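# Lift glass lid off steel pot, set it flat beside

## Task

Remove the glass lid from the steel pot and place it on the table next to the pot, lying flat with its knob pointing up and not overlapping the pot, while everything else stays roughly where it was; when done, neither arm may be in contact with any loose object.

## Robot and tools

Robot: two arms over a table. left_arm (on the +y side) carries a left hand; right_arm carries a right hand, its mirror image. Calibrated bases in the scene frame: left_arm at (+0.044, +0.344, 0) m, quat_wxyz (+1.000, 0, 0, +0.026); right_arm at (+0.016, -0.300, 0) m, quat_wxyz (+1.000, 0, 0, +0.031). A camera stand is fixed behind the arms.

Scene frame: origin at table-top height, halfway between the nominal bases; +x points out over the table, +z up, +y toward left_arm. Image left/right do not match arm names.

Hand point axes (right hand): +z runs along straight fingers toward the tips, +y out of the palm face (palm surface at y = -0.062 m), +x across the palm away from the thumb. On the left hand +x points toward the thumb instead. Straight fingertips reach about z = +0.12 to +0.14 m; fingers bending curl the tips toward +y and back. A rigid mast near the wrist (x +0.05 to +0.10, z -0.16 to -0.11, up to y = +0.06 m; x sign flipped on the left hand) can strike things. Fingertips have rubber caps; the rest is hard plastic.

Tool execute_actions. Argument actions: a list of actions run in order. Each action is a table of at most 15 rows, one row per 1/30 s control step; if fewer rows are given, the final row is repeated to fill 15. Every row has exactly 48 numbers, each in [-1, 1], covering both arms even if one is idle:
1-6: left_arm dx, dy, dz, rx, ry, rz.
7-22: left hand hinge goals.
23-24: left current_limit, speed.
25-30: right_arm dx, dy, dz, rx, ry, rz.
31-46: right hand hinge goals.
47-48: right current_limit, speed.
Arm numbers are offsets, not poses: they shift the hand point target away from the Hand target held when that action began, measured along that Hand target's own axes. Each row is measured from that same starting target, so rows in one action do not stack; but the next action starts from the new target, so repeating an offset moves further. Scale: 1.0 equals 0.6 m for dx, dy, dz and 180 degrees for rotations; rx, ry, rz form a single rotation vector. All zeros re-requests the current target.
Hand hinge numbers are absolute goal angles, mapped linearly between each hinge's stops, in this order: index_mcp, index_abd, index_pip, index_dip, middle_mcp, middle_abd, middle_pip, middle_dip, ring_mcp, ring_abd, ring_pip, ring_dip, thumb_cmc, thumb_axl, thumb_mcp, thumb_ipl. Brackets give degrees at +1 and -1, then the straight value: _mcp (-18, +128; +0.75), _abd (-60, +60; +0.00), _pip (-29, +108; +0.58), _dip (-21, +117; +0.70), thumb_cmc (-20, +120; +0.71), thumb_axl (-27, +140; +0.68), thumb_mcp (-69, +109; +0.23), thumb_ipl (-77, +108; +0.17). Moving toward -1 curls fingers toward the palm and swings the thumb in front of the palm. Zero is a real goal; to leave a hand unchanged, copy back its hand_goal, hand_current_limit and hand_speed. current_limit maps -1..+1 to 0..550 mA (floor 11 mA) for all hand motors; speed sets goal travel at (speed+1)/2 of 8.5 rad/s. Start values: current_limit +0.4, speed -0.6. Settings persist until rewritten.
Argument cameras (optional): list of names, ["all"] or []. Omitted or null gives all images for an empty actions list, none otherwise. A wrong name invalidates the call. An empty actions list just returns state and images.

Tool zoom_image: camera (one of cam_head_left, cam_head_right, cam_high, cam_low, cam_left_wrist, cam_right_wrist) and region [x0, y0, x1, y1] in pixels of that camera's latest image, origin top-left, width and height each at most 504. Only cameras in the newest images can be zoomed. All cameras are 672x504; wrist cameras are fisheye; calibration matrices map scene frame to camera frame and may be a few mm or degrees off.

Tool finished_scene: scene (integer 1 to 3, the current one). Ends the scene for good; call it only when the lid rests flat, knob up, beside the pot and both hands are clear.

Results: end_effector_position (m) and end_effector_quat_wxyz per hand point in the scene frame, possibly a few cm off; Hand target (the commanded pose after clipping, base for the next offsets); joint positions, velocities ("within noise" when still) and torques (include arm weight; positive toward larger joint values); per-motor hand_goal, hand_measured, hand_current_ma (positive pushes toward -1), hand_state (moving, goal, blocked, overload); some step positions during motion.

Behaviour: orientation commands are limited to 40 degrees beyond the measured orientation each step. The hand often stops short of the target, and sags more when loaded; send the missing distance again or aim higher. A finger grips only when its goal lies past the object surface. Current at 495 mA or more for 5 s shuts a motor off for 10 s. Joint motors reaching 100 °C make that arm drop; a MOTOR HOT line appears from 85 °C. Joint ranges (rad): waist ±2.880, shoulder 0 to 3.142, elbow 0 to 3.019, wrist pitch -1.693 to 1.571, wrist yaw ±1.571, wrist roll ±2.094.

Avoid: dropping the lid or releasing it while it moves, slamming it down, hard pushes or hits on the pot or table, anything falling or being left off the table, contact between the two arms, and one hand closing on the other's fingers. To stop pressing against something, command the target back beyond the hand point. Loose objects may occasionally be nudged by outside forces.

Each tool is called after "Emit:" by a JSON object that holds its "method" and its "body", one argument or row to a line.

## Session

Emit:
{"method": "execute_actions", "body": {
  "actions": []
}}

Emit:
{"method": "zoom_image", "body": {
  "camera": "cam_low",
  "region": [240, 180, 440, 330]
}}

Emit:
{"method": "zoom_image", "body": {
  "camera": "cam_high",
  "region": [250, 140, 450, 300]
}}

Emit:
{"method": "zoom_image", "body": {
  "camera": "cam_head_left",
  "region": [300, 180, 470, 320]
}}

Emit:
{"method": "zoom_image", "body": {
  "camera": "cam_head_right",
  "region": [300, 180, 470, 320]
}}

Scene clock: 0.00 s.
left_arm: end_effector_position=(+0.4197, +0.4785, +0.3781) hand_goal=(+0.754, +0.000, +0.576, +0.696, +0.754, +0.000, +0.576, +0.696, +0.754, +0.000, +0.576, +0.696, +0.714, +0.678, +0.226, +0.168) hand_measured=(+0.754, +0.000, +0.576, +0.696, +0.754, +0.000, +0.576, +0.696, +0.754, +0.000, +0.576, +0.696, +0.714, +0.678, +0.226, +0.168) hand_current_ma=(+0, +0, +0, +0, +0, +0, +0, +0, +0, +0, +0, +0, +0, +0, +0, +0) hand_state=(goal, goal, goal, goal, goal, goal, goal, goal, goal, goal, goal, goal, goal, goal, goal, goal) hand_current_limit=0.40 hand_speed=-0.60 end_effector_quat_wxyz=(+0.617, +0.285, +0.727, +0.096) | right_arm: end_effector_position=(+0.3240, +0.1698, +0.3285) hand_goal=(+0.754, +0.000, +0.576, +0.696, +0.754, +0.000, +0.576, +0.696, +0.754, +0.000, +0.576, +0.696, +0.714, +0.678, +0.226, +0.168) hand_measured=(+0.754, +0.000, +0.576, +0.696, +0.754, +0.000, +0.576, +0.696, +0.754, +0.000, +0.576, +0.696, +0.714, +0.678, +0.226, +0.168) hand_current_ma=(+0, +0, +0, +0, +0, +0, +0, +0, +0, +0, +0, +0, +0, +0, +0, +0) hand_state=(goal, goal, goal, goal, goal, goal, goal, goal, goal, goal, goal, goal, goal, goal, goal, goal) hand_current_limit=0.40 hand_speed=-0.60 end_effector_quat_wxyz=(+0.049, +0.793, +0.371, +0.482)
Joint positions: left_arm=[0.396 0.623 0.643 -0.301 0.649 -0.87] | right_arm=[1.255 1.562 1.419 -0.703 0.781 1.703]
Joint velocities: within noise
Joint torques (N m): no reading
Motor temperatures (°C): left_arm=[24 24 23 25 23 25] | right_arm=[24 24 27 23 23 23]
Heat: left arm: hottest wrist pitch 25 °C; right arm: hottest elbow 27 °C.
Hand target: left_arm +0.4203, +0.4787, +0.4031; +0.628, +0.289, +0.714, +0.108 | right_arm +0.3253, +0.1753, +0.3354; +0.042, +0.792, +0.366, +0.487
camera_calibration:
cam_left_wrist: T_world_to_cam=[[-0.158333, -0.940473, 0.300736, 0.372269], [-0.840905, -0.0311967, -0.540283, 0.537085], [0.517503, -0.338435, -0.785909, 0.374886], [0, 0, 0, 1]] pos_world=[0.316575, 0.493739, 0.472849]
cam_right_wrist: T_world_to_cam=[[0.10673, -0.948895, -0.296996, 0.258298], [-0.983673, -0.0572381, -0.170622, 0.337565], [0.144903, 0.310357, -0.939511, 0.33452], [0, 0, 0, 1]] pos_world=[0.256012, 0.160599, 0.448595]

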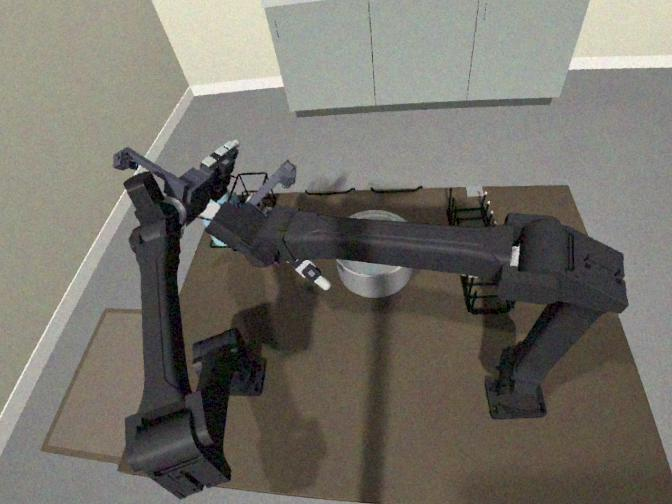

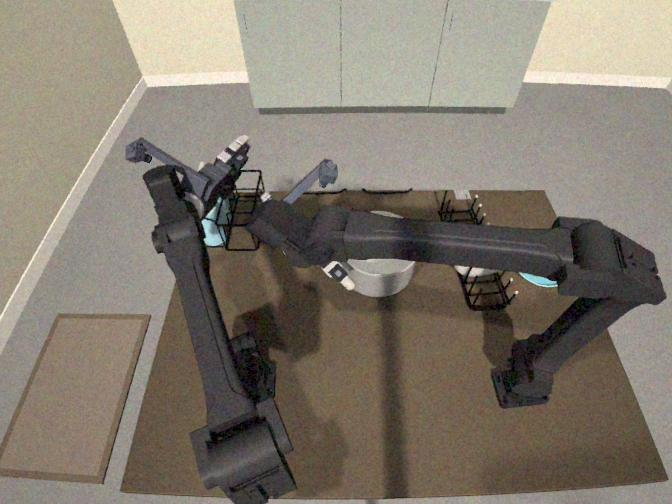

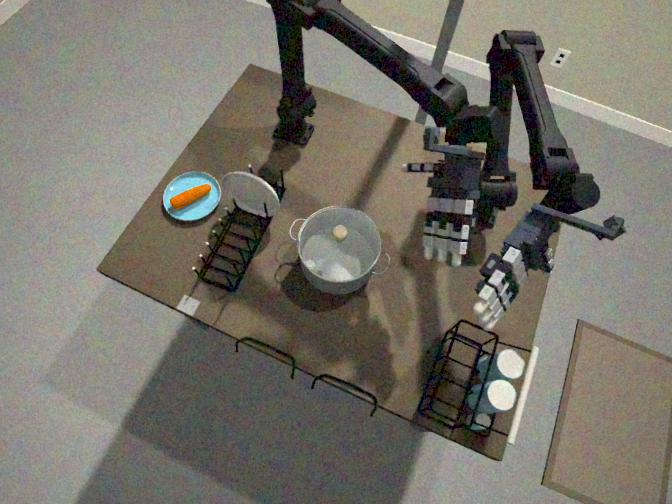

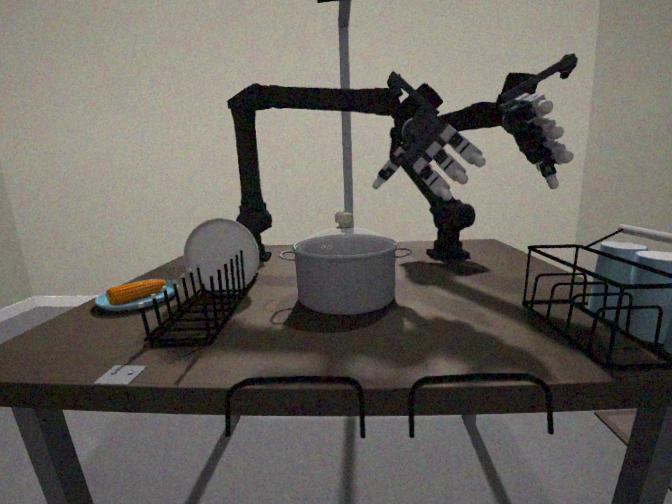

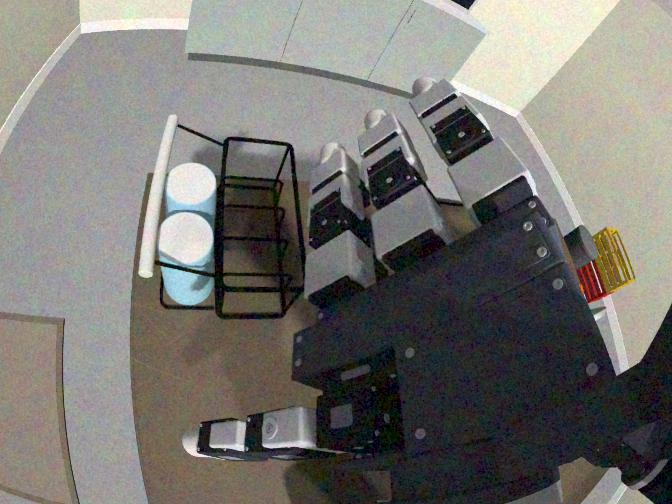

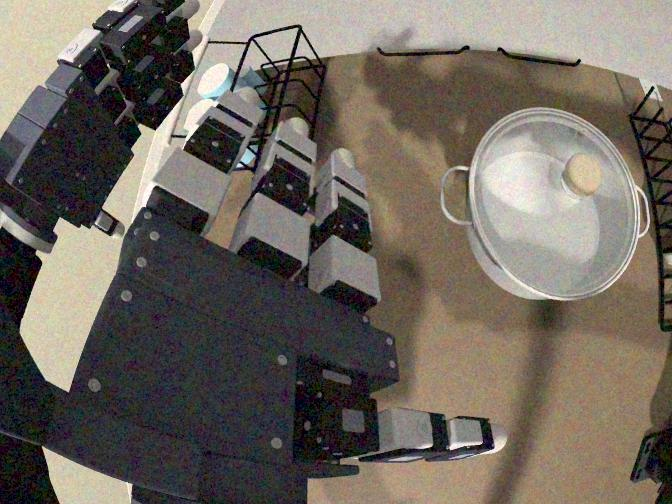

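Scaled by 2.520.

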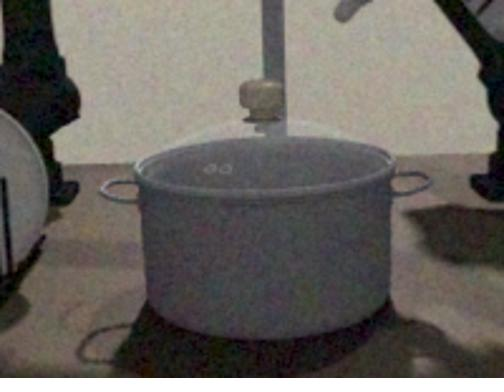

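Scaled by 2.520.

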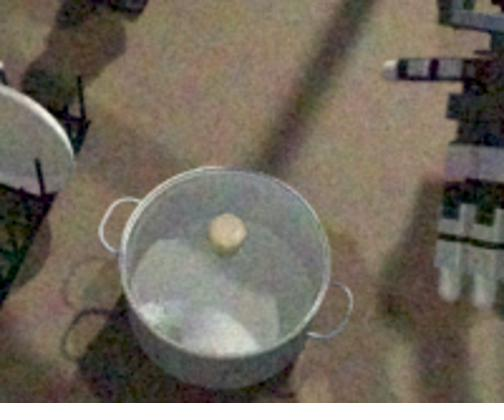

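Scaled by 2.965.

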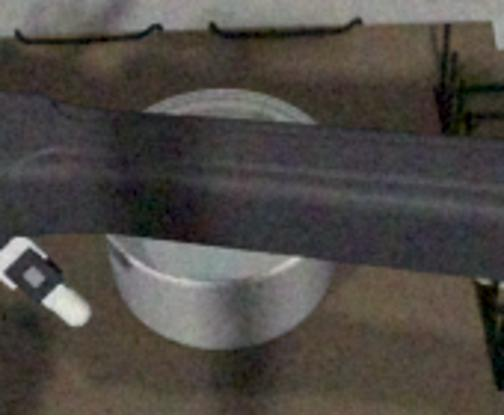

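Scaled by 2.965.

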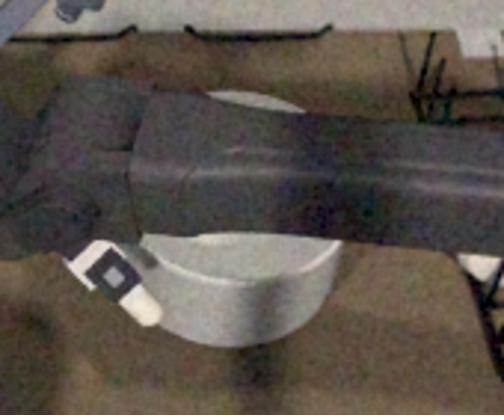

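Emit:
{"method": "execute_actions", "body": {
  "actions": [
    [[0,0,0,0,0,0,0.754,0,0.576,0.696,0.754,0,0.576,0.696,0.754,0,0.576,0.696,0.714,0.678,0.226,0.168,0.4,-0.6,-0.0135,0.0374,-0.0208,0.0322,-0.0114,0.0202,0.754,0,0.576,0.696,0.754,0,0.576,0.696,0.754,0,0.576,0.696,0.714,0.678,0.226,0.168,0.4,-0.6]],
    [[0,0,0,0,0,0,0.754,0,0.576,0.696,0.754,0,0.576,0.696,0.754,0,0.576,0.696,0.714,0.678,0.226,0.168,0.4,-0.6,-0.0135,0.0374,-0.0208,0.0322,-0.0114,0.0202,0.754,0,0.576,0.696,0.754,0,0.576,0.696,0.754,0,0.576,0.696,0.714,0.678,0.226,0.168,0.4,-0.6]],
    [[0,0,0,0,0,0,0.754,0,0.576,0.696,0.754,0,0.576,0.696,0.754,0,0.576,0.696,0.714,0.678,0.226,0.168,0.4,-0.6,-0.0135,0.0374,-0.0208,0.0322,-0.0114,0.0202,0.754,0,0.576,0.696,0.754,0,0.576,0.696,0.754,0,0.576,0.696,0.714,0.678,0.226,0.168,0.4,-0.6]],
    [[0,0,0,0,0,0,0.754,0,0.576,0.696,0.754,0,0.576,0.696,0.754,0,0.576,0.696,0.714,0.678,0.226,0.168,0.4,-0.6,-0.0135,0.0374,-0.0208,0.0322,-0.0114,0.0202,0.754,0,0.576,0.696,0.754,0,0.576,0.696,0.754,0,0.576,0.696,0.714,0.678,0.226,0.168,0.4,-0.6]]
  ],
  "cameras": ["cam_low"]
}}

Scene clock: 11.83 s.
left_arm: end_effector_position=(+0.4197, +0.4785, +0.3781) hand_goal=(+0.754, +0.000, +0.576, +0.696, +0.754, +0.000, +0.576, +0.696, +0.754, +0.000, +0.576, +0.696, +0.714, +0.678, +0.226, +0.168) hand_measured=(+0.756, +0.000, +0.576, +0.696, +0.756, +0.000, +0.576, +0.696, +0.756, +0.000, +0.576, +0.696, +0.716, +0.678, +0.226, +0.168) hand_current_ma=(+6, +2, +2, +0, +6, +2, +2, +0, +5, +2, +2, +0, +3, -2, -1, -1) hand_state=(goal, goal, goal, goal, goal, goal, goal, goal, goal, goal, goal, goal, goal, goal, goal, goal) hand_current_limit=0.40 hand_speed=-0.60 end_effector_quat_wxyz=(+0.617, +0.285, +0.727, +0.096) | right_arm: end_effector_position=(+0.3325, +0.0780, +0.3727) hand_goal=(+0.754, +0.000, +0.576, +0.696, +0.754, +0.000, +0.576, +0.696, +0.754, +0.000, +0.576, +0.696, +0.714, +0.678, +0.226, +0.168) hand_measured=(+0.754, +0.000, +0.576, +0.696, +0.754, +0.000, +0.576, +0.696, +0.754, +0.000, +0.576, +0.696, +0.716, +0.678, +0.226, +0.168) hand_current_ma=(+0, +0, +0, +0, +0, +0, +0, +0, +0, +0, +0, +0, +1, -1, -1, +0) hand_state=(goal, goal, goal, goal, goal, goal, goal, goal, goal, goal, goal, goal, goal, goal, goal, goal) hand_current_limit=0.40 hand_speed=-0.60 end_effector_quat_wxyz=(-0.159, +0.850, +0.353, +0.356)
Joint positions: left_arm=[0.396 0.623 0.643 -0.301 0.649 -0.87] | right_arm=[1.04 1.261 1.398 -0.928 0.206 1.801]
Joint torques (N m): left_arm=[0.21 -0.85 13.48 2.32 0.26 0.03] | right_arm=[-0.67 -10.7 9.4 1.54 0.11 0.01]
Heat: left arm: hottest elbow 25 °C; right arm: hottest elbow 28 °C.
Hand target: left_arm +0.4203, +0.4787, +0.4031; +0.628, +0.289, +0.714, +0.108 | right_arm +0.3347, +0.0729, +0.3655; -0.153, +0.856, +0.350, +0.347
Off the commanded pose: left_arm 0.025 m, 3 deg | right_arm 0.009 m, 1 deg.
Step readings (end_effector_position of left_arm | right_arm):
0: (+0.4197, +0.4785, +0.3781) | (+0.3240, +0.1698, +0.3285)
1: (+0.4197, +0.4785, +0.3781) | (+0.3239, +0.1702, +0.3280)
2: (+0.4197, +0.4785, +0.3781) | (+0.3232, +0.1721, +0.3261)
4: (+0.4197, +0.4785, +0.3781) | (+0.3211, +0.1738, +0.3226)
8: (+0.4197, +0.4785, +0.3781) | (+0.3172, +0.1675, +0.3325)
15: (+0.4197, +0.4785, +0.3781) | (+0.3189, +0.1537, +0.3527)
16: (+0.4197, +0.4785, +0.3781) | (+0.3192, +0.1535, +0.3522)
17: (+0.4197, +0.4785, +0.3781) | (+0.3189, +0.1546, +0.3493)
19: (+0.4197, +0.4785, +0.3781) | (+0.3181, +0.1544, +0.3431)
23: (+0.4197, +0.4785, +0.3781) | (+0.3202, +0.1433, +0.3463)
30: (+0.4197, +0.4785, +0.3781) | (+0.3234, +0.1298, +0.3626)
31: (+0.4197, +0.4785, +0.3781) | (+0.3229, +0.1299, +0.3625)
32: (+0.4197, +0.4785, +0.3781) | (+0.3219, +0.1313, +0.3599)
34: (+0.4197, +0.4785, +0.3781) | (+0.3197, +0.1311, +0.3539)
38: (+0.4197, +0.4785, +0.3781) | (+0.3228, +0.1177, +0.3557)
45: (+0.4197, +0.4785, +0.3781) | (+0.3278, +0.1039, +0.3690)
46: (+0.4197, +0.4785, +0.3781) | (+0.3271, +0.1045, +0.3685)
47: (+0.4197, +0.4785, +0.3781) | (+0.3259, +0.1058, +0.3661)
49: (+0.4197, +0.4785, +0.3781) | (+0.3232, +0.1060, +0.3604)
53: (+0.4197, +0.4785, +0.3781) | (+0.3282, +0.0915, +0.3618)
60: (+0.4197, +0.4785, +0.3781) | (+0.3330, +0.0779, +0.3732)
Images, in order (width x height): cam_low 672x504.

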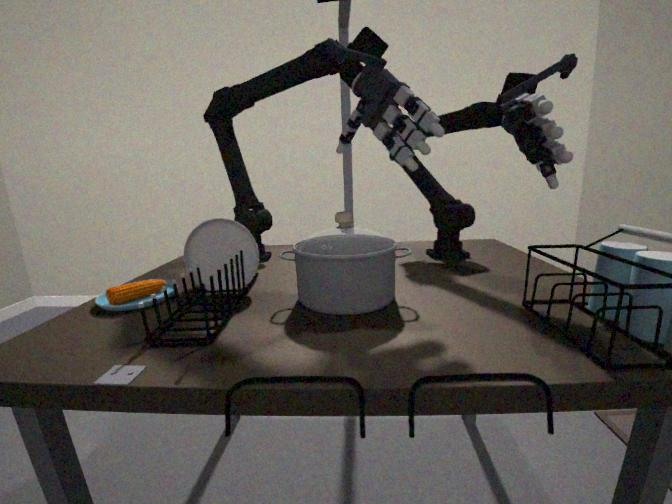

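Emit:
{"method": "execute_actions", "body": {
  "actions": [
    [[0,0,0,0,0,0,0.754,0,0.576,0.696,0.754,0,0.576,0.696,0.754,0,0.576,0.696,0.714,0.678,0.226,0.168,0.4,-0.6,0,0,0,0.0322,-0.0114,0.0202,0.754,0,0.576,0.696,0.754,0,0.576,0.696,0.754,0,0.576,0.696,0.714,0.678,0.226,0.168,0.4,-0.6]],
    [[0,0,0,0,0,0,0.754,0,0.576,0.696,0.754,0,0.576,0.696,0.754,0,0.576,0.696,0.714,0.678,0.226,0.168,0.4,-0.6,0,0,0,0.0322,-0.0114,0.0202,0.754,0,0.576,0.696,0.754,0,0.576,0.696,0.754,0,0.576,0.696,0.714,0.678,0.226,0.168,0.4,-0.6]],
    [[0,0,0,0,0,0,0.754,0,0.576,0.696,0.754,0,0.576,0.696,0.754,0,0.576,0.696,0.714,0.678,0.226,0.168,0.4,-0.6,0,0,0,0.0322,-0.0114,0.0202,0.754,0,0.576,0.696,0.754,0,0.576,0.696,0.754,0,0.576,0.696,0.714,0.678,0.226,0.168,0.4,-0.6]],
    [[0,0,0,0,0,0,0.754,0,0.576,0.696,0.754,0,0.576,0.696,0.754,0,0.576,0.696,0.714,0.678,0.226,0.168,0.4,-0.6,0,0,0,0.0322,-0.0114,0.0202,0.754,0,0.576,0.696,0.754,0,0.576,0.696,0.754,0,0.576,0.696,0.714,0.678,0.226,0.168,0.4,-0.6]],
    [[0,0,0,0,0,0,0.754,0,0.576,0.696,0.754,0,0.576,0.696,0.754,0,0.576,0.696,0.714,0.678,0.226,0.168,0.4,-0.6,0,0,0,0.0322,-0.0114,0.0202,0.754,0,0.576,0.696,0.754,0,0.576,0.696,0.754,0,0.576,0.696,0.714,0.678,0.226,0.168,0.4,-0.6]],
    [[0,0,0,0,0,0,0.754,0,0.576,0.696,0.754,0,0.576,0.696,0.754,0,0.576,0.696,0.714,0.678,0.226,0.168,0.4,-0.6,0,0,0,0.0322,-0.0114,0.0202,0.754,0,0.576,0.696,0.754,0,0.576,0.696,0.754,0,0.576,0.696,0.714,0.678,0.226,0.168,0.4,-0.6]],
    [[0,0,0,0,0,0,0.754,0,0.576,0.696,0.754,0,0.576,0.696,0.754,0,0.576,0.696,0.714,0.678,0.226,0.168,0.4,-0.6,0,0,0,0.0322,-0.0114,0.0202,0.754,0,0.576,0.696,0.754,0,0.576,0.696,0.754,0,0.576,0.696,0.714,0.678,0.226,0.168,0.4,-0.6]],
    [[0,0,0,0,0,0,0.754,0,0.576,0.696,0.754,0,0.576,0.696,0.754,0,0.576,0.696,0.714,0.678,0.226,0.168,0.4,-0.6,0,0,0,0.0322,-0.0114,0.0202,0.754,0,0.576,0.696,0.754,0,0.576,0.696,0.754,0,0.576,0.696,0.714,0.678,0.226,0.168,0.4,-0.6]]
  ],
  "cameras": ["cam_low","cam_high"]
}}

Scene clock: 18.47 s.
left_arm: end_effector_position=(+0.4197, +0.4785, +0.3781) hand_goal=(+0.754, +0.000, +0.576, +0.696, +0.754, +0.000, +0.576, +0.696, +0.754, +0.000, +0.576, +0.696, +0.714, +0.678, +0.226, +0.168) hand_measured=(+0.756, +0.000, +0.576, +0.696, +0.756, +0.000, +0.576, +0.696, +0.756, +0.000, +0.576, +0.696, +0.716, +0.678, +0.226, +0.168) hand_current_ma=(+6, +2, +2, +0, +6, +2, +2, +0, +5, +2, +2, +0, +3, -2, -1, -1) hand_state=(goal, goal, goal, goal, goal, goal, goal, goal, goal, goal, goal, goal, goal, goal, goal, goal) hand_current_limit=0.40 hand_speed=-0.60 end_effector_quat_wxyz=(+0.617, +0.285, +0.727, +0.096) | right_arm: end_effector_position=(+0.3234, +0.0698, +0.3466) hand_goal=(+0.754, +0.000, +0.576, +0.696, +0.754, +0.000, +0.576, +0.696, +0.754, +0.000, +0.576, +0.696, +0.714, +0.678, +0.226, +0.168) hand_measured=(+0.744, +0.000, +0.576, +0.696, +0.746, +0.000, +0.576, +0.696, +0.746, +0.000, +0.576, +0.696, +0.708, +0.678, +0.224, +0.168) hand_current_ma=(-14, +0, +0, +0, -10, +0, +0, +0, -12, +0, +0, +0, -6, -1, -1, +0) hand_state=(goal, goal, goal, goal, goal, goal, goal, goal, goal, goal, goal, goal, goal, goal, goal, goal) hand_current_limit=0.40 hand_speed=-0.60 end_effector_quat_wxyz=(-0.498, +0.829, +0.256, +0.003)
Joint positions: left_arm=[0.396 0.623 0.643 -0.301 0.649 -0.87] | right_arm=[0.614 1.365 1.515 -1.154 -0.929 1.938]
Joint torques (N m): left_arm=[0.21 -0.79 13.46 2.32 0.24 0.03] | right_arm=[-1.32 -10.58 13.97 0.99 -0.87 0.09]
Heat: left arm: hottest elbow 26 °C; right arm: hottest elbow 29 °C.
Hand target: left_arm +0.4203, +0.4787, +0.4031; +0.628, +0.289, +0.714, +0.108 | right_arm +0.3347, +0.0728, +0.3654; -0.503, +0.826, +0.255, +0.014
Off the commanded pose: left_arm 0.025 m, 3 deg | right_arm 0.022 m, 1 deg.
Step readings (end_effector_position of left_arm | right_arm):
0: (+0.4197, +0.4785, +0.3781) | (+0.3325, +0.0780, +0.3727)
1: (+0.4197, +0.4785, +0.3781) | (+0.3320, +0.0785, +0.3723)
2: (+0.4197, +0.4785, +0.3781) | (+0.3299, +0.0807, +0.3699)
4: (+0.4197, +0.4785, +0.3781) | (+0.3266, +0.0829, +0.3644)
8: (+0.4197, +0.4785, +0.3781) | (+0.3272, +0.0793, +0.3585)
15: (+0.4197, +0.4785, +0.3781) | (+0.3301, +0.0751, +0.3564)
16: (+0.4197, +0.4785, +0.3781) | (+0.3294, +0.0757, +0.3560)
17: (+0.4197, +0.4785, +0.3781) | (+0.3273, +0.0775, +0.3540)
19: (+0.4197, +0.4785, +0.3781) | (+0.3234, +0.0796, +0.3495)
23: (+0.4197, +0.4785, +0.3781) | (+0.3246, +0.0750, +0.3447)
30: (+0.4197, +0.4785, +0.3781) | (+0.3275, +0.0706, +0.3429)
31: (+0.4197, +0.4785, +0.3781) | (+0.3269, +0.0710, +0.3427)
32: (+0.4197, +0.4785, +0.3781) | (+0.3244, +0.0729, +0.3413)
34: (+0.4197, +0.4785, +0.3781) | (+0.3201, +0.0751, +0.3390)
38: (+0.4197, +0.4785, +0.3781) | (+0.3223, +0.0720, +0.3409)
45: (+0.4197, +0.4785, +0.3781) | (+0.3260, +0.0689, +0.3440)
46: (+0.4197, +0.4785, +0.3781) | (+0.3253, +0.0694, +0.3440)
47: (+0.4197, +0.4785, +0.3781) | (+0.3228, +0.0711, +0.3432)
49: (+0.4197, +0.4785, +0.3781) | (+0.3181, +0.0738, +0.3426)
53: (+0.4197, +0.4785, +0.3781) | (+0.3212, +0.0711, +0.3460)
60: (+0.4197, +0.4785, +0.3781) | (+0.3249, +0.0679, +0.3480)
61: (+0.4197, +0.4785, +0.3781) | (+0.3244, +0.0685, +0.3476)
62: (+0.4197, +0.4785, +0.3781) | (+0.3215, +0.0706, +0.3470)
64: (+0.4197, +0.4785, +0.3781) | (+0.3173, +0.0735, +0.3461)
68: (+0.4197, +0.4785, +0.3781) | (+0.3210, +0.0716, +0.3465)
75: (+0.4197, +0.4785, +0.3781) | (+0.3247, +0.0684, +0.3457)
76: (+0.4197, +0.4785, +0.3781) | (+0.3240, +0.0689, +0.3459)
77: (+0.4197, +0.4785, +0.3781) | (+0.3211, +0.0708, +0.3460)
79: (+0.4197, +0.4785, +0.3781) | (+0.3168, +0.0736, +0.3470)
83: (+0.4197, +0.4785, +0.3781) | (+0.3205, +0.0718, +0.3487)
90: (+0.4197, +0.4785, +0.3781) | (+0.3243, +0.0689, +0.3463)
91: (+0.4197, +0.4785, +0.3781) | (+0.3237, +0.0694, +0.3461)
92: (+0.4197, +0.4785, +0.3781) | (+0.3209, +0.0711, +0.3463)
94: (+0.4197, +0.4785, +0.3781) | (+0.3165, +0.0737, +0.3476)
98: (+0.4197, +0.4785, +0.3781) | (+0.3201, +0.0721, +0.3493)
105: (+0.4197, +0.4785, +0.3781) | (+0.3241, +0.0693, +0.3464)
106: (+0.4197, +0.4785, +0.3781) | (+0.3234, +0.0697, +0.3464)
107: (+0.4197, +0.4785, +0.3781) | (+0.3206, +0.0714, +0.3472)
109: (+0.4197, +0.4785, +0.3781) | (+0.3162, +0.0738, +0.3493)
113: (+0.4197, +0.4785, +0.3781) | (+0.3197, +0.0722, +0.3507)
120: (+0.4197, +0.4785, +0.3781) | (+0.3237, +0.0698, +0.3468)
Images, in order (width x height): cam_high 672x504, cam_low 672x504.

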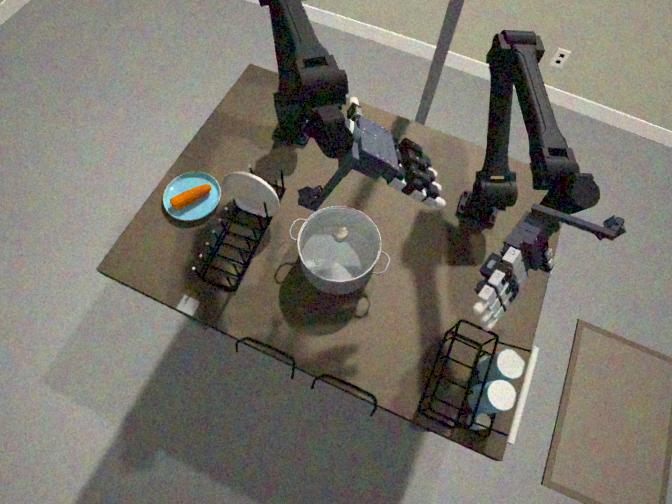

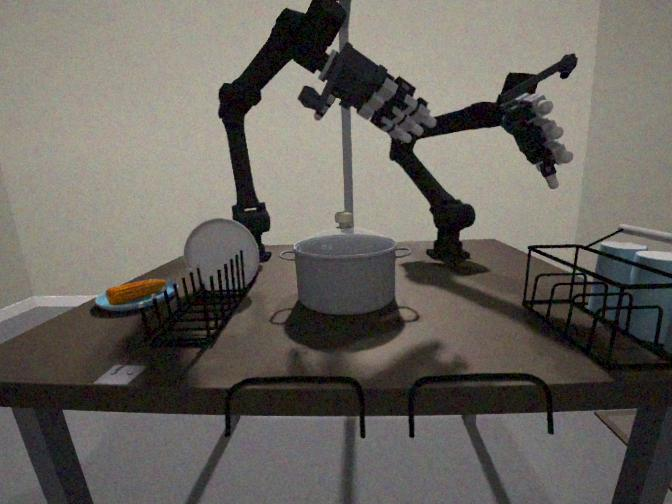

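Emit:
{"method": "execute_actions", "body": {
  "actions": [
    [[0,0,0,0,0,0,0.754,0,0.576,0.696,0.754,0,0.576,0.696,0.754,0,0.576,0.696,0.714,0.678,0.226,0.168,0.4,-0.6,0.0067,0.0271,0.0075,0.0322,-0.0114,0.0202,0.5,-0.06,0.3,0.6,0.5,0.06,0.3,0.6,0.754,0,0.576,0.696,0,0.678,0.337,0.168,0.4,-0.6]],
    [[0,0,0,0,0,0,0.754,0,0.576,0.696,0.754,0,0.576,0.696,0.754,0,0.576,0.696,0.714,0.678,0.226,0.168,0.4,-0.6,0.0067,0.0271,0.0075,0.0322,-0.0114,0.0202,0.095,-0.12,-0.007,0.479,0.095,0.12,-0.007,0.479,0.754,0,0.576,0.696,-0.657,0.678,0.337,0.168,0.4,-0.6]],
    [[0,0,0,0,0,0,0.754,0,0.576,0.696,0.754,0,0.576,0.696,0.754,0,0.576,0.696,0.714,0.678,0.226,0.168,0.4,-0.6,0.0067,0.0271,0.0075,0.0322,-0.0114,0.0202,0.095,-0.12,-0.007,0.479,0.095,0.12,-0.007,0.479,0.754,0,0.576,0.696,-0.657,0.678,0.337,0.168,0.4,-0.6]],
    [[0,0,0,0,0,0,0.754,0,0.576,0.696,0.754,0,0.576,0.696,0.754,0,0.576,0.696,0.714,0.678,0.226,0.168,0.4,-0.6,0.0067,0.0271,0.0075,0.0322,-0.0114,0.0202,0.095,-0.12,-0.007,0.479,0.095,0.12,-0.007,0.479,0.754,0,0.576,0.696,-0.657,0.678,0.337,0.168,0.4,-0.6]]
  ],
  "cameras": ["cam_low","cam_head_left","cam_head_right"]
}}

Emit:
{"method": "zoom_image", "body": {
  "camera": "cam_low",
  "region": [270, 100, 430, 260]
}}

Emit:
{"method": "zoom_image", "body": {
  "camera": "cam_head_left",
  "region": [310, 150, 440, 280]
}}

Emit:
{"method": "zoom_image", "body": {
  "camera": "cam_head_right",
  "region": [310, 150, 440, 280]
}}

Scene clock: 23.70 s.
left_arm: end_effector_position=(+0.4197, +0.4785, +0.3781) hand_goal=(+0.754, +0.000, +0.576, +0.696, +0.754, +0.000, +0.576, +0.696, +0.754, +0.000, +0.576, +0.696, +0.714, +0.678, +0.226, +0.168) hand_measured=(+0.756, +0.000, +0.576, +0.696, +0.756, +0.000, +0.576, +0.696, +0.756, +0.000, +0.576, +0.696, +0.716, +0.678, +0.226, +0.168) hand_current_ma=(+6, +2, +2, +0, +6, +2, +2, +0, +5, +2, +2, +0, +3, -2, -1, -1) hand_state=(goal, goal, goal, goal, goal, goal, goal, goal, goal, goal, goal, goal, goal, goal, goal, goal) hand_current_limit=0.40 hand_speed=-0.60 end_effector_quat_wxyz=(+0.617, +0.285, +0.727, +0.096) | right_arm: end_effector_position=(+0.3484, +0.0760, +0.2915) hand_goal=(+0.096, -0.120, -0.006, +0.480, +0.096, +0.120, -0.006, +0.480, +0.754, +0.000, +0.576, +0.696, -0.656, +0.678, +0.338, +0.168) hand_measured=(+0.094, -0.106, -0.002, +0.482, +0.092, +0.110, -0.004, +0.482, +0.742, +0.000, +0.576, +0.696, -0.654, +0.678, +0.334, +0.168) hand_current_ma=(-2, +19, +3, +3, -4, -12, +1, +2, -18, +0, +0, +0, +3, -1, -6, +0) hand_state=(goal, goal, goal, goal, goal, goal, goal, goal, goal, goal, goal, goal, goal, goal, goal, goal) hand_current_limit=0.40 hand_speed=-0.60 end_effector_quat_wxyz=(-0.633, +0.735, +0.174, -0.170)
Joint positions: left_arm=[0.396 0.623 0.643 -0.301 0.649 -0.87] | right_arm=[0.46 1.605 1.515 -1.297 -1.426 1.786]
Joint torques (N m): left_arm=[0.21 -0.79 13.46 2.29 0.25 0.02] | right_arm=[-1.2 -14.21 12.56 0.31 -1.16 -0.06]
Heat: left arm: hottest elbow 27 °C; right arm: hottest elbow 29 °C.
Hand target: left_arm +0.4203, +0.4787, +0.4031; +0.628, +0.289, +0.714, +0.108 | right_arm +0.3627, +0.0773, +0.3029; -0.636, +0.733, +0.182, -0.159
Off the commanded pose: left_arm 0.025 m, 3 deg | right_arm 0.018 m, 2 deg.
Step readings (end_effector_position of left_arm | right_arm):
0: (+0.4197, +0.4785, +0.3781) | (+0.3233, +0.0698, +0.3466)
1: (+0.4197, +0.4785, +0.3781) | (+0.3228, +0.0702, +0.3469)
2: (+0.4197, +0.4785, +0.3781) | (+0.3207, +0.0717, +0.3482)
4: (+0.4197, +0.4785, +0.3781) | (+0.3173, +0.0745, +0.3505)
8: (+0.4197, +0.4785, +0.3781) | (+0.3259, +0.0715, +0.3449)
15: (+0.4197, +0.4785, +0.3781) | (+0.3347, +0.0697, +0.3325)
16: (+0.4197, +0.4785, +0.3781) | (+0.3341, +0.0700, +0.3327)
17: (+0.4197, +0.4785, +0.3781) | (+0.3316, +0.0718, +0.3348)
19: (+0.4197, +0.4785, +0.3781) | (+0.3280, +0.0745, +0.3385)
23: (+0.4197, +0.4785, +0.3781) | (+0.3332, +0.0731, +0.3348)
30: (+0.4197, +0.4785, +0.3781) | (+0.3418, +0.0712, +0.3214)
31: (+0.4197, +0.4785, +0.3781) | (+0.3415, +0.0715, +0.3213)
32: (+0.4197, +0.4785, +0.3781) | (+0.3396, +0.0731, +0.3231)
34: (+0.4197, +0.4785, +0.3781) | (+0.3369, +0.0756, +0.3267)
38: (+0.4197, +0.4785, +0.3781) | (+0.3407, +0.0753, +0.3219)
45: (+0.4197, +0.4785, +0.3781) | (+0.3468, +0.0739, +0.3082)
46: (+0.4197, +0.4785, +0.3781) | (+0.3464, +0.0740, +0.3080)
47: (+0.4197, +0.4785, +0.3781) | (+0.3449, +0.0753, +0.3100)
49: (+0.4197, +0.4785, +0.3781) | (+0.3429, +0.0777, +0.3135)
53: (+0.4197, +0.4785, +0.3781) | (+0.3456, +0.0783, +0.3083)
60: (+0.4197, +0.4785, +0.3781) | (+0.3496, +0.0767, +0.2927)
Images, in order (width x height): cam_head_left 672x504, cam_head_right 672x504, cam_low 672x504.

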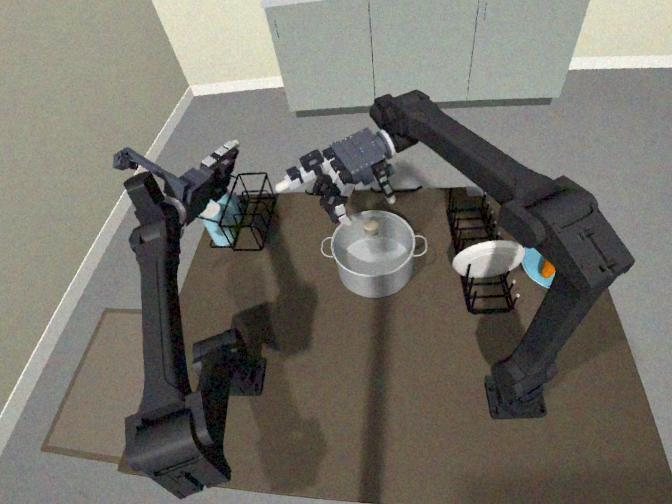

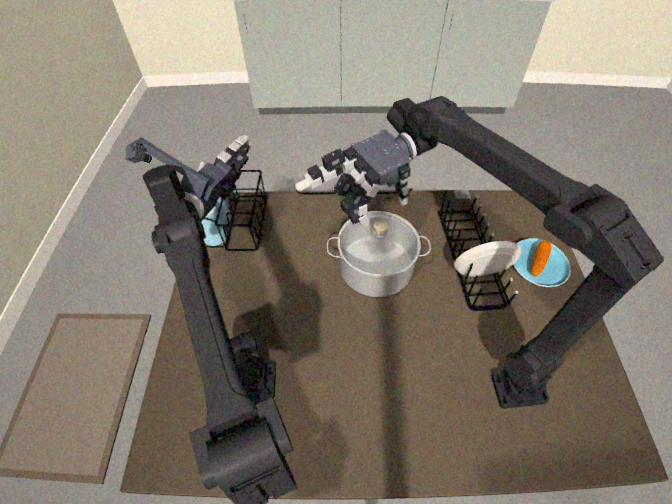

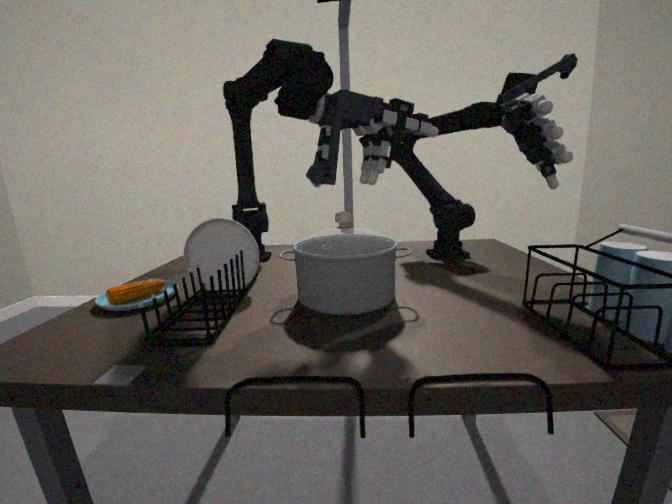

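Scaled by 3.150.

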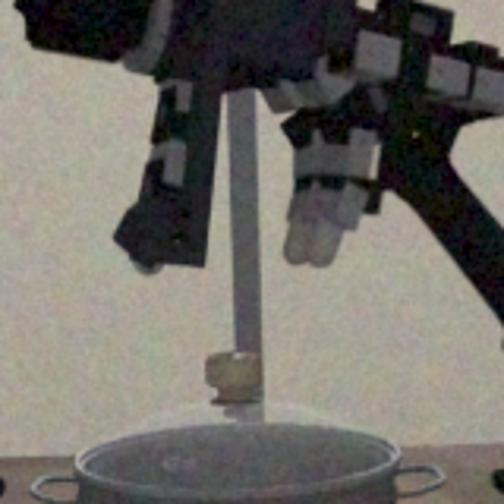

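Scaled by 3.877.

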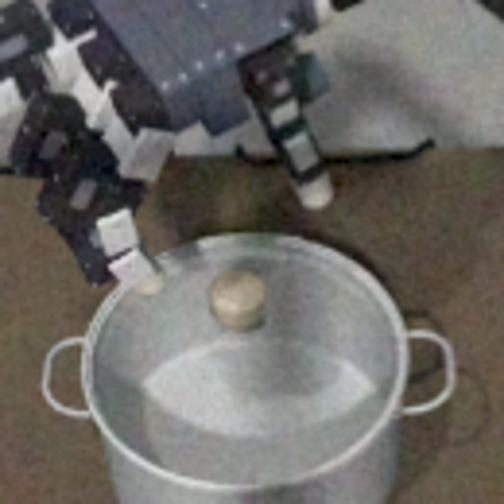

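Scaled by 3.877.

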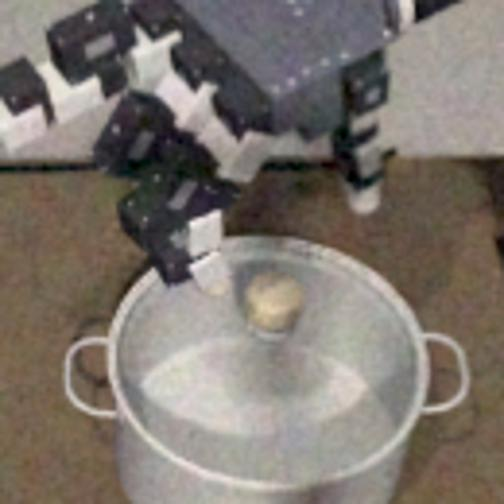

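Emit:
{"method": "execute_actions", "body": {
  "actions": [
    [[0,0,0,0,0,0,0.754,0,0.576,0.696,0.754,0,0.576,0.696,0.754,0,0.576,0.696,0.714,0.678,0.226,0.168,0.4,-0.6,-0.0051,0.0374,0.0046,0,0,0,0.095,-0.12,-0.007,0.479,0.095,0.12,-0.007,0.479,0.754,0,0.576,0.696,-0.657,0.678,0.337,0.168,0.4,-0.6]],
    [[0,0,0,0,0,0,0.754,0,0.576,0.696,0.754,0,0.576,0.696,0.754,0,0.576,0.696,0.714,0.678,0.226,0.168,0.4,-0.6,-0.0051,0.0374,0.0046,0,0,0,0.095,-0.12,-0.007,0.479,0.095,0.12,-0.007,0.479,0.754,0,0.576,0.696,-0.657,0.678,0.337,0.168,0.4,-0.6]],
    [[0,0,0,0,0,0,0.754,0,0.576,0.696,0.754,0,0.576,0.696,0.754,0,0.576,0.696,0.714,0.678,0.226,0.168,0.4,-0.6,-0.0051,0.0374,0.0046,0,0,0,0.095,-0.12,-0.007,0.479,0.095,0.12,-0.007,0.479,0.754,0,0.576,0.696,-0.657,0.678,0.337,0.168,0.4,-0.6]]
  ],
  "cameras": ["cam_low","cam_head_left","cam_head_right"]
}}

Emit:
{"method": "zoom_image", "body": {
  "camera": "cam_low",
  "region": [270, 120, 430, 280]
}}

Emit:
{"method": "zoom_image", "body": {
  "camera": "cam_head_left",
  "region": [310, 150, 440, 280]
}}

Scene clock: 34.93 s.
left_arm: end_effector_position=(+0.4197, +0.4785, +0.3781) hand_goal=(+0.754, +0.000, +0.576, +0.696, +0.754, +0.000, +0.576, +0.696, +0.754, +0.000, +0.576, +0.696, +0.714, +0.678, +0.226, +0.168) hand_measured=(+0.756, +0.000, +0.576, +0.696, +0.756, +0.000, +0.576, +0.696, +0.756, +0.000, +0.576, +0.696, +0.716, +0.678, +0.226, +0.168) hand_current_ma=(+6, +2, +2, +0, +6, +2, +2, +0, +5, +2, +2, +0, +3, -2, -1, -1) hand_state=(goal, goal, goal, goal, goal, goal, goal, goal, goal, goal, goal, goal, goal, goal, goal, goal) hand_current_limit=0.40 hand_speed=-0.60 end_effector_quat_wxyz=(+0.617, +0.285, +0.727, +0.096) | right_arm: end_effector_position=(+0.3487, +0.0761, +0.2457) hand_goal=(+0.096, -0.120, -0.006, +0.480, +0.096, +0.120, -0.006, +0.480, +0.754, +0.000, +0.576, +0.696, -0.656, +0.678, +0.338, +0.168) hand_measured=(+0.094, -0.106, -0.002, +0.482, +0.092, +0.110, -0.004, +0.482, +0.742, +0.000, +0.576, +0.696, -0.654, +0.678, +0.334, +0.168) hand_current_ma=(-2, +19, +3, +3, -4, -12, +1, +2, -18, +0, +0, +0, +2, -1, -6, +0) hand_state=(goal, goal, goal, goal, goal, goal, goal, goal, goal, goal, goal, goal, goal, goal, goal, goal) hand_current_limit=0.40 hand_speed=-0.60 end_effector_quat_wxyz=(-0.636, +0.730, +0.191, -0.159)
Joint positions: left_arm=[0.396 0.623 0.643 -0.301 0.649 -0.87] | right_arm=[0.46 1.623 1.419 -1.217 -1.43 1.71]
Joint torques (N m): left_arm=[0.38 -0.73 13.44 2.32 0.25 0.03] | right_arm=[-1.32 -14.21 7.77 1.18 -1.1 0.02]
Motor temperatures (°C): left_arm=[24 24 28 25 23 25] | right_arm=[24 26 30 23 25 23]
Heat: left arm: hottest elbow 28 °C; right arm: hottest elbow 30 °C.
Hand target: left_arm +0.4203, +0.4787, +0.4031; +0.628, +0.289, +0.714, +0.108 | right_arm +0.3550, +0.0719, +0.2350; -0.636, +0.733, +0.182, -0.159
Off the commanded pose: left_arm 0.025 m, 3 deg | right_arm 0.013 m, 1 deg.
Step readings (end_effector_position of left_arm | right_arm):
0: (+0.4197, +0.4785, +0.3781) | (+0.3484, +0.0760, +0.2915)
1: (+0.4197, +0.4785, +0.3781) | (+0.3485, +0.0760, +0.2915)
2: (+0.4197, +0.4785, +0.3781) | (+0.3486, +0.0761, +0.2914)
4: (+0.4197, +0.4785, +0.3781) | (+0.3492, +0.0763, +0.2912)
8: (+0.4197, +0.4785, +0.3781) | (+0.3502, +0.0769, +0.2910)
15: (+0.4197, +0.4785, +0.3781) | (+0.3513, +0.0775, +0.2905)
16: (+0.4197, +0.4785, +0.3781) | (+0.3514, +0.0775, +0.2905)
17: (+0.4197, +0.4785, +0.3781) | (+0.3514, +0.0776, +0.2898)
19: (+0.4197, +0.4785, +0.3781) | (+0.3508, +0.0774, +0.2863)
23: (+0.4197, +0.4785, +0.3781) | (+0.3483, +0.0759, +0.2748)
30: (+0.4197, +0.4785, +0.3781) | (+0.3496, +0.0766, +0.2682)
31: (+0.4197, +0.4785, +0.3781) | (+0.3498, +0.0767, +0.2681)
32: (+0.4197, +0.4785, +0.3781) | (+0.3500, +0.0769, +0.2672)
34: (+0.4197, +0.4785, +0.3781) | (+0.3495, +0.0766, +0.2623)
38: (+0.4197, +0.4785, +0.3781) | (+0.3462, +0.0747, +0.2505)
45: (+0.4197, +0.4785, +0.3781) | (+0.3478, +0.0756, +0.2458)
Images, in order (width x height): cam_head_left 672x504, cam_head_right 672x504, cam_low 672x504.

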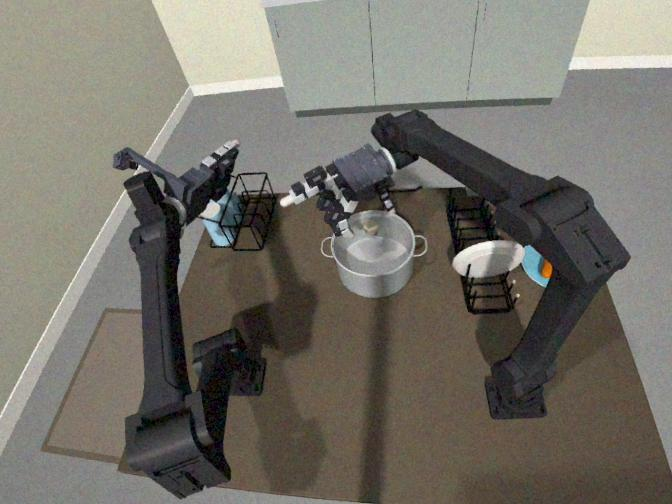

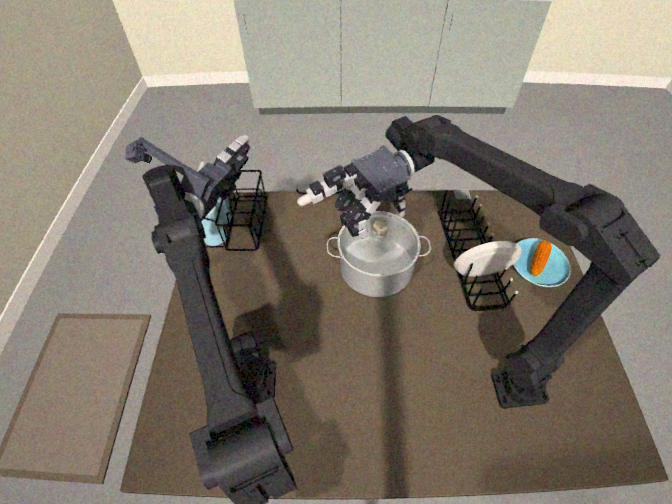

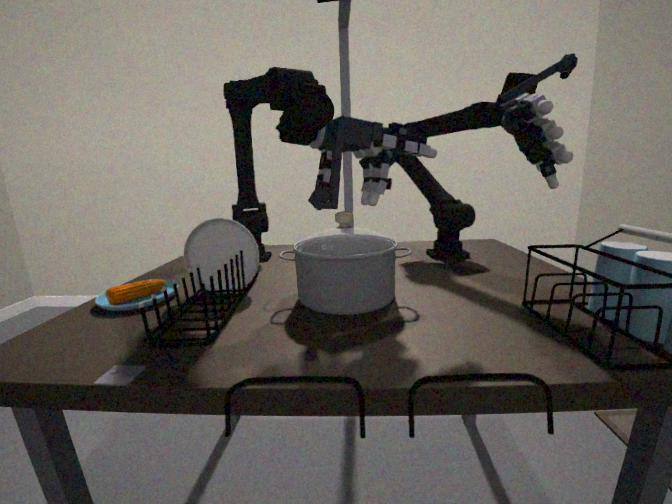

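Scaled by 3.150.

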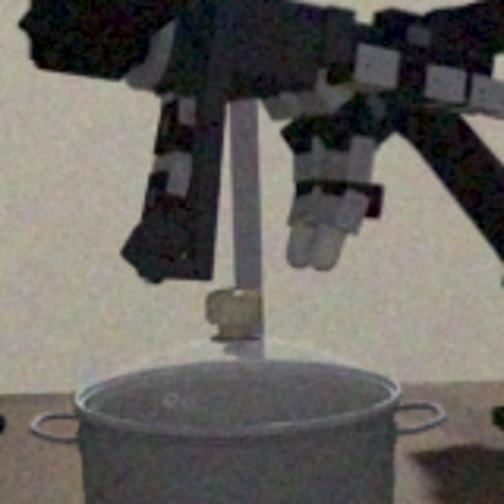

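Scaled by 3.877.

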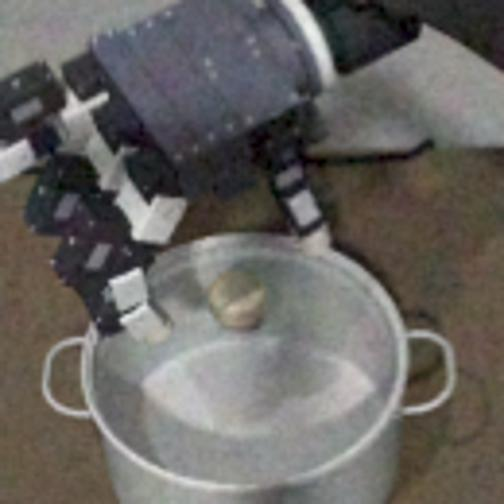

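Emit:
{"method": "execute_actions", "body": {
  "actions": [
    [[0,0,0,0,0,0,0.754,0,0.576,0.696,0.754,0,0.576,0.696,0.754,0,0.576,0.696,0.714,0.678,0.226,0.168,0.4,-0.6,-0.0051,0.0374,0.0046,0,0,0,0.095,-0.12,-0.007,0.479,0.095,0.12,-0.007,0.479,0.754,0,0.576,0.696,-0.657,0.678,0.337,0.168,0.4,-0.6]],
    [[0,0,0,0,0,0,0.754,0,0.576,0.696,0.754,0,0.576,0.696,0.754,0,0.576,0.696,0.714,0.678,0.226,0.168,0.4,-0.6,-0.0051,0.0374,0.0046,0,0,0,0.095,-0.12,-0.007,0.479,0.095,0.12,-0.007,0.479,0.754,0,0.576,0.696,-0.657,0.678,0.337,0.168,0.4,-0.6]]
  ],
  "cameras": ["cam_low","cam_head_left","cam_head_right"]
}}

Emit:
{"method": "zoom_image", "body": {
  "camera": "cam_low",
  "region": [270, 130, 430, 290]
}}

Emit:
{"method": "zoom_image", "body": {
  "camera": "cam_head_left",
  "region": [310, 170, 440, 300]
}}

Emit:
{"method": "zoom_image", "body": {
  "camera": "cam_head_right",
  "region": [310, 170, 440, 300]
}}

Scene clock: 37.67 s.
left_arm: end_effector_position=(+0.4197, +0.4785, +0.3781) hand_goal=(+0.754, +0.000, +0.576, +0.696, +0.754, +0.000, +0.576, +0.696, +0.754, +0.000, +0.576, +0.696, +0.714, +0.678, +0.226, +0.168) hand_measured=(+0.756, +0.000, +0.576, +0.696, +0.756, +0.000, +0.576, +0.696, +0.756, +0.000, +0.576, +0.696, +0.716, +0.678, +0.226, +0.168) hand_current_ma=(+6, +2, +2, +0, +6, +2, +2, +0, +5, +2, +2, +0, +3, -2, -1, -1) hand_state=(goal, goal, goal, goal, goal, goal, goal, goal, goal, goal, goal, goal, goal, goal, goal, goal) hand_current_limit=0.40 hand_speed=-0.60 end_effector_quat_wxyz=(+0.617, +0.285, +0.727, +0.096) | right_arm: end_effector_position=(+0.3442, +0.0735, +0.2002) hand_goal=(+0.096, -0.120, -0.006, +0.480, +0.096, +0.120, -0.006, +0.480, +0.754, +0.000, +0.576, +0.696, -0.656, +0.678, +0.338, +0.168) hand_measured=(+0.094, -0.106, -0.002, +0.482, +0.092, +0.110, -0.004, +0.482, +0.742, +0.000, +0.576, +0.696, -0.654, +0.678, +0.334, +0.168) hand_current_ma=(-2, +19, +3, +3, -4, -12, +1, +2, -18, +0, +0, +0, +2, -1, -6, +0) hand_state=(goal, goal, goal, goal, goal, goal, goal, goal, goal, goal, goal, goal, goal, goal, goal, goal) hand_current_limit=0.40 hand_speed=-0.60 end_effector_quat_wxyz=(-0.637, +0.730, +0.193, -0.159)
Joint positions: left_arm=[0.396 0.623 0.643 -0.301 0.649 -0.87] | right_arm=[0.46 1.643 1.32 -1.109 -1.43 1.696]
Joint torques (N m): left_arm=[0.26 -0.85 13.48 2.3 0.25 0.02] | right_arm=[-1.26 -14.15 7.54 1.1 -1.07 0.04]
Heat: left arm: hottest elbow 29 °C; right arm: hottest elbow 30 °C.
Hand target: left_arm +0.4203, +0.4787, +0.4031; +0.628, +0.289, +0.714, +0.108 | right_arm +0.3499, +0.0683, +0.1898; -0.636, +0.733, +0.182, -0.159
Off the commanded pose: left_arm 0.025 m, 3 deg | right_arm 0.013 m, 1 deg.
Step readings (end_effector_position of left_arm | right_arm):
0: (+0.4197, +0.4785, +0.3781) | (+0.3487, +0.0762, +0.2457)
1: (+0.4197, +0.4785, +0.3781) | (+0.3487, +0.0761, +0.2456)
2: (+0.4197, +0.4785, +0.3781) | (+0.3487, +0.0761, +0.2446)
4: (+0.4197, +0.4785, +0.3781) | (+0.3477, +0.0756, +0.2399)
8: (+0.4197, +0.4785, +0.3781) | (+0.3440, +0.0734, +0.2285)
15: (+0.4197, +0.4785, +0.3781) | (+0.3456, +0.0744, +0.2232)
16: (+0.4197, +0.4785, +0.3781) | (+0.3458, +0.0745, +0.2230)
17: (+0.4197, +0.4785, +0.3781) | (+0.3459, +0.0745, +0.2220)
19: (+0.4197, +0.4785, +0.3781) | (+0.3452, +0.0741, +0.2177)
23: (+0.4197, +0.4785, +0.3781) | (+0.3418, +0.0721, +0.2067)
30: (+0.4197, +0.4785, +0.3781) | (+0.3432, +0.0729, +0.2003)
Images, in order (width x height): cam_head_left 672x504, cam_head_right 672x504, cam_low 672x504.

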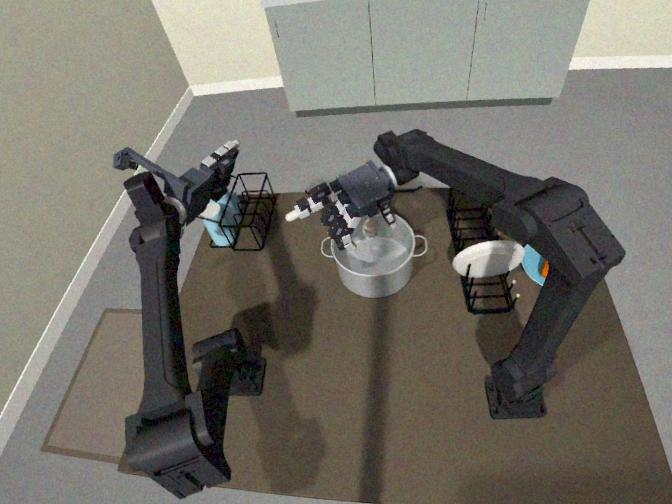

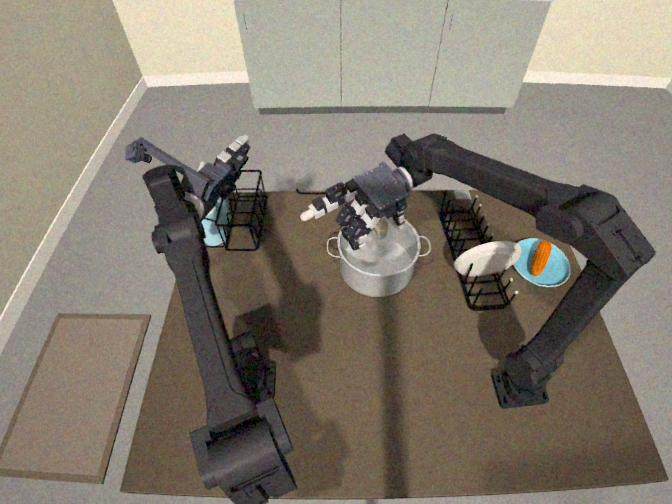

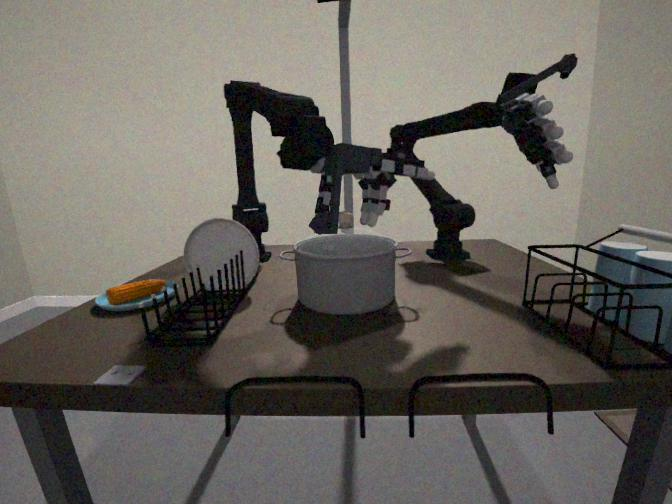

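Scaled by 3.150.

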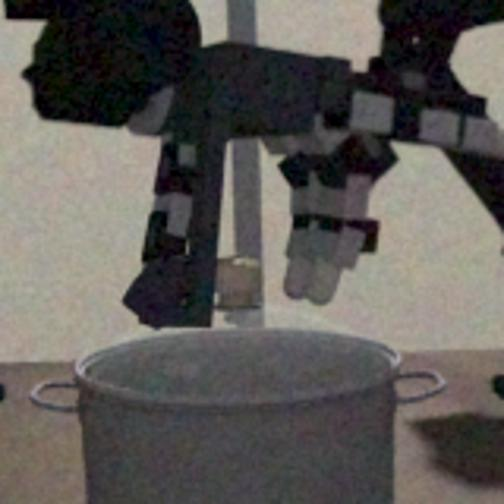

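Scaled by 3.877.

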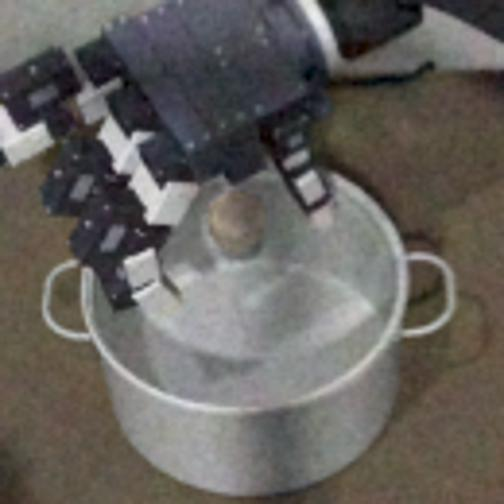

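Scaled by 3.877.

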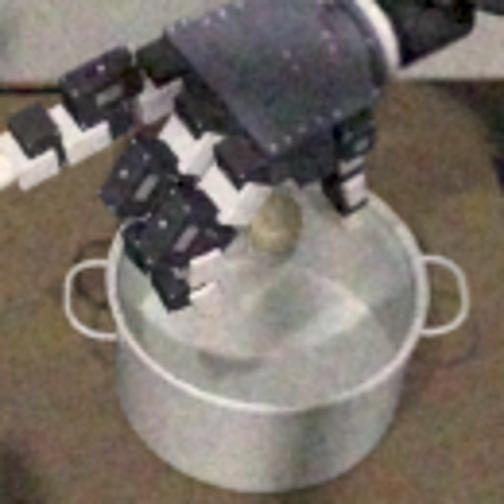

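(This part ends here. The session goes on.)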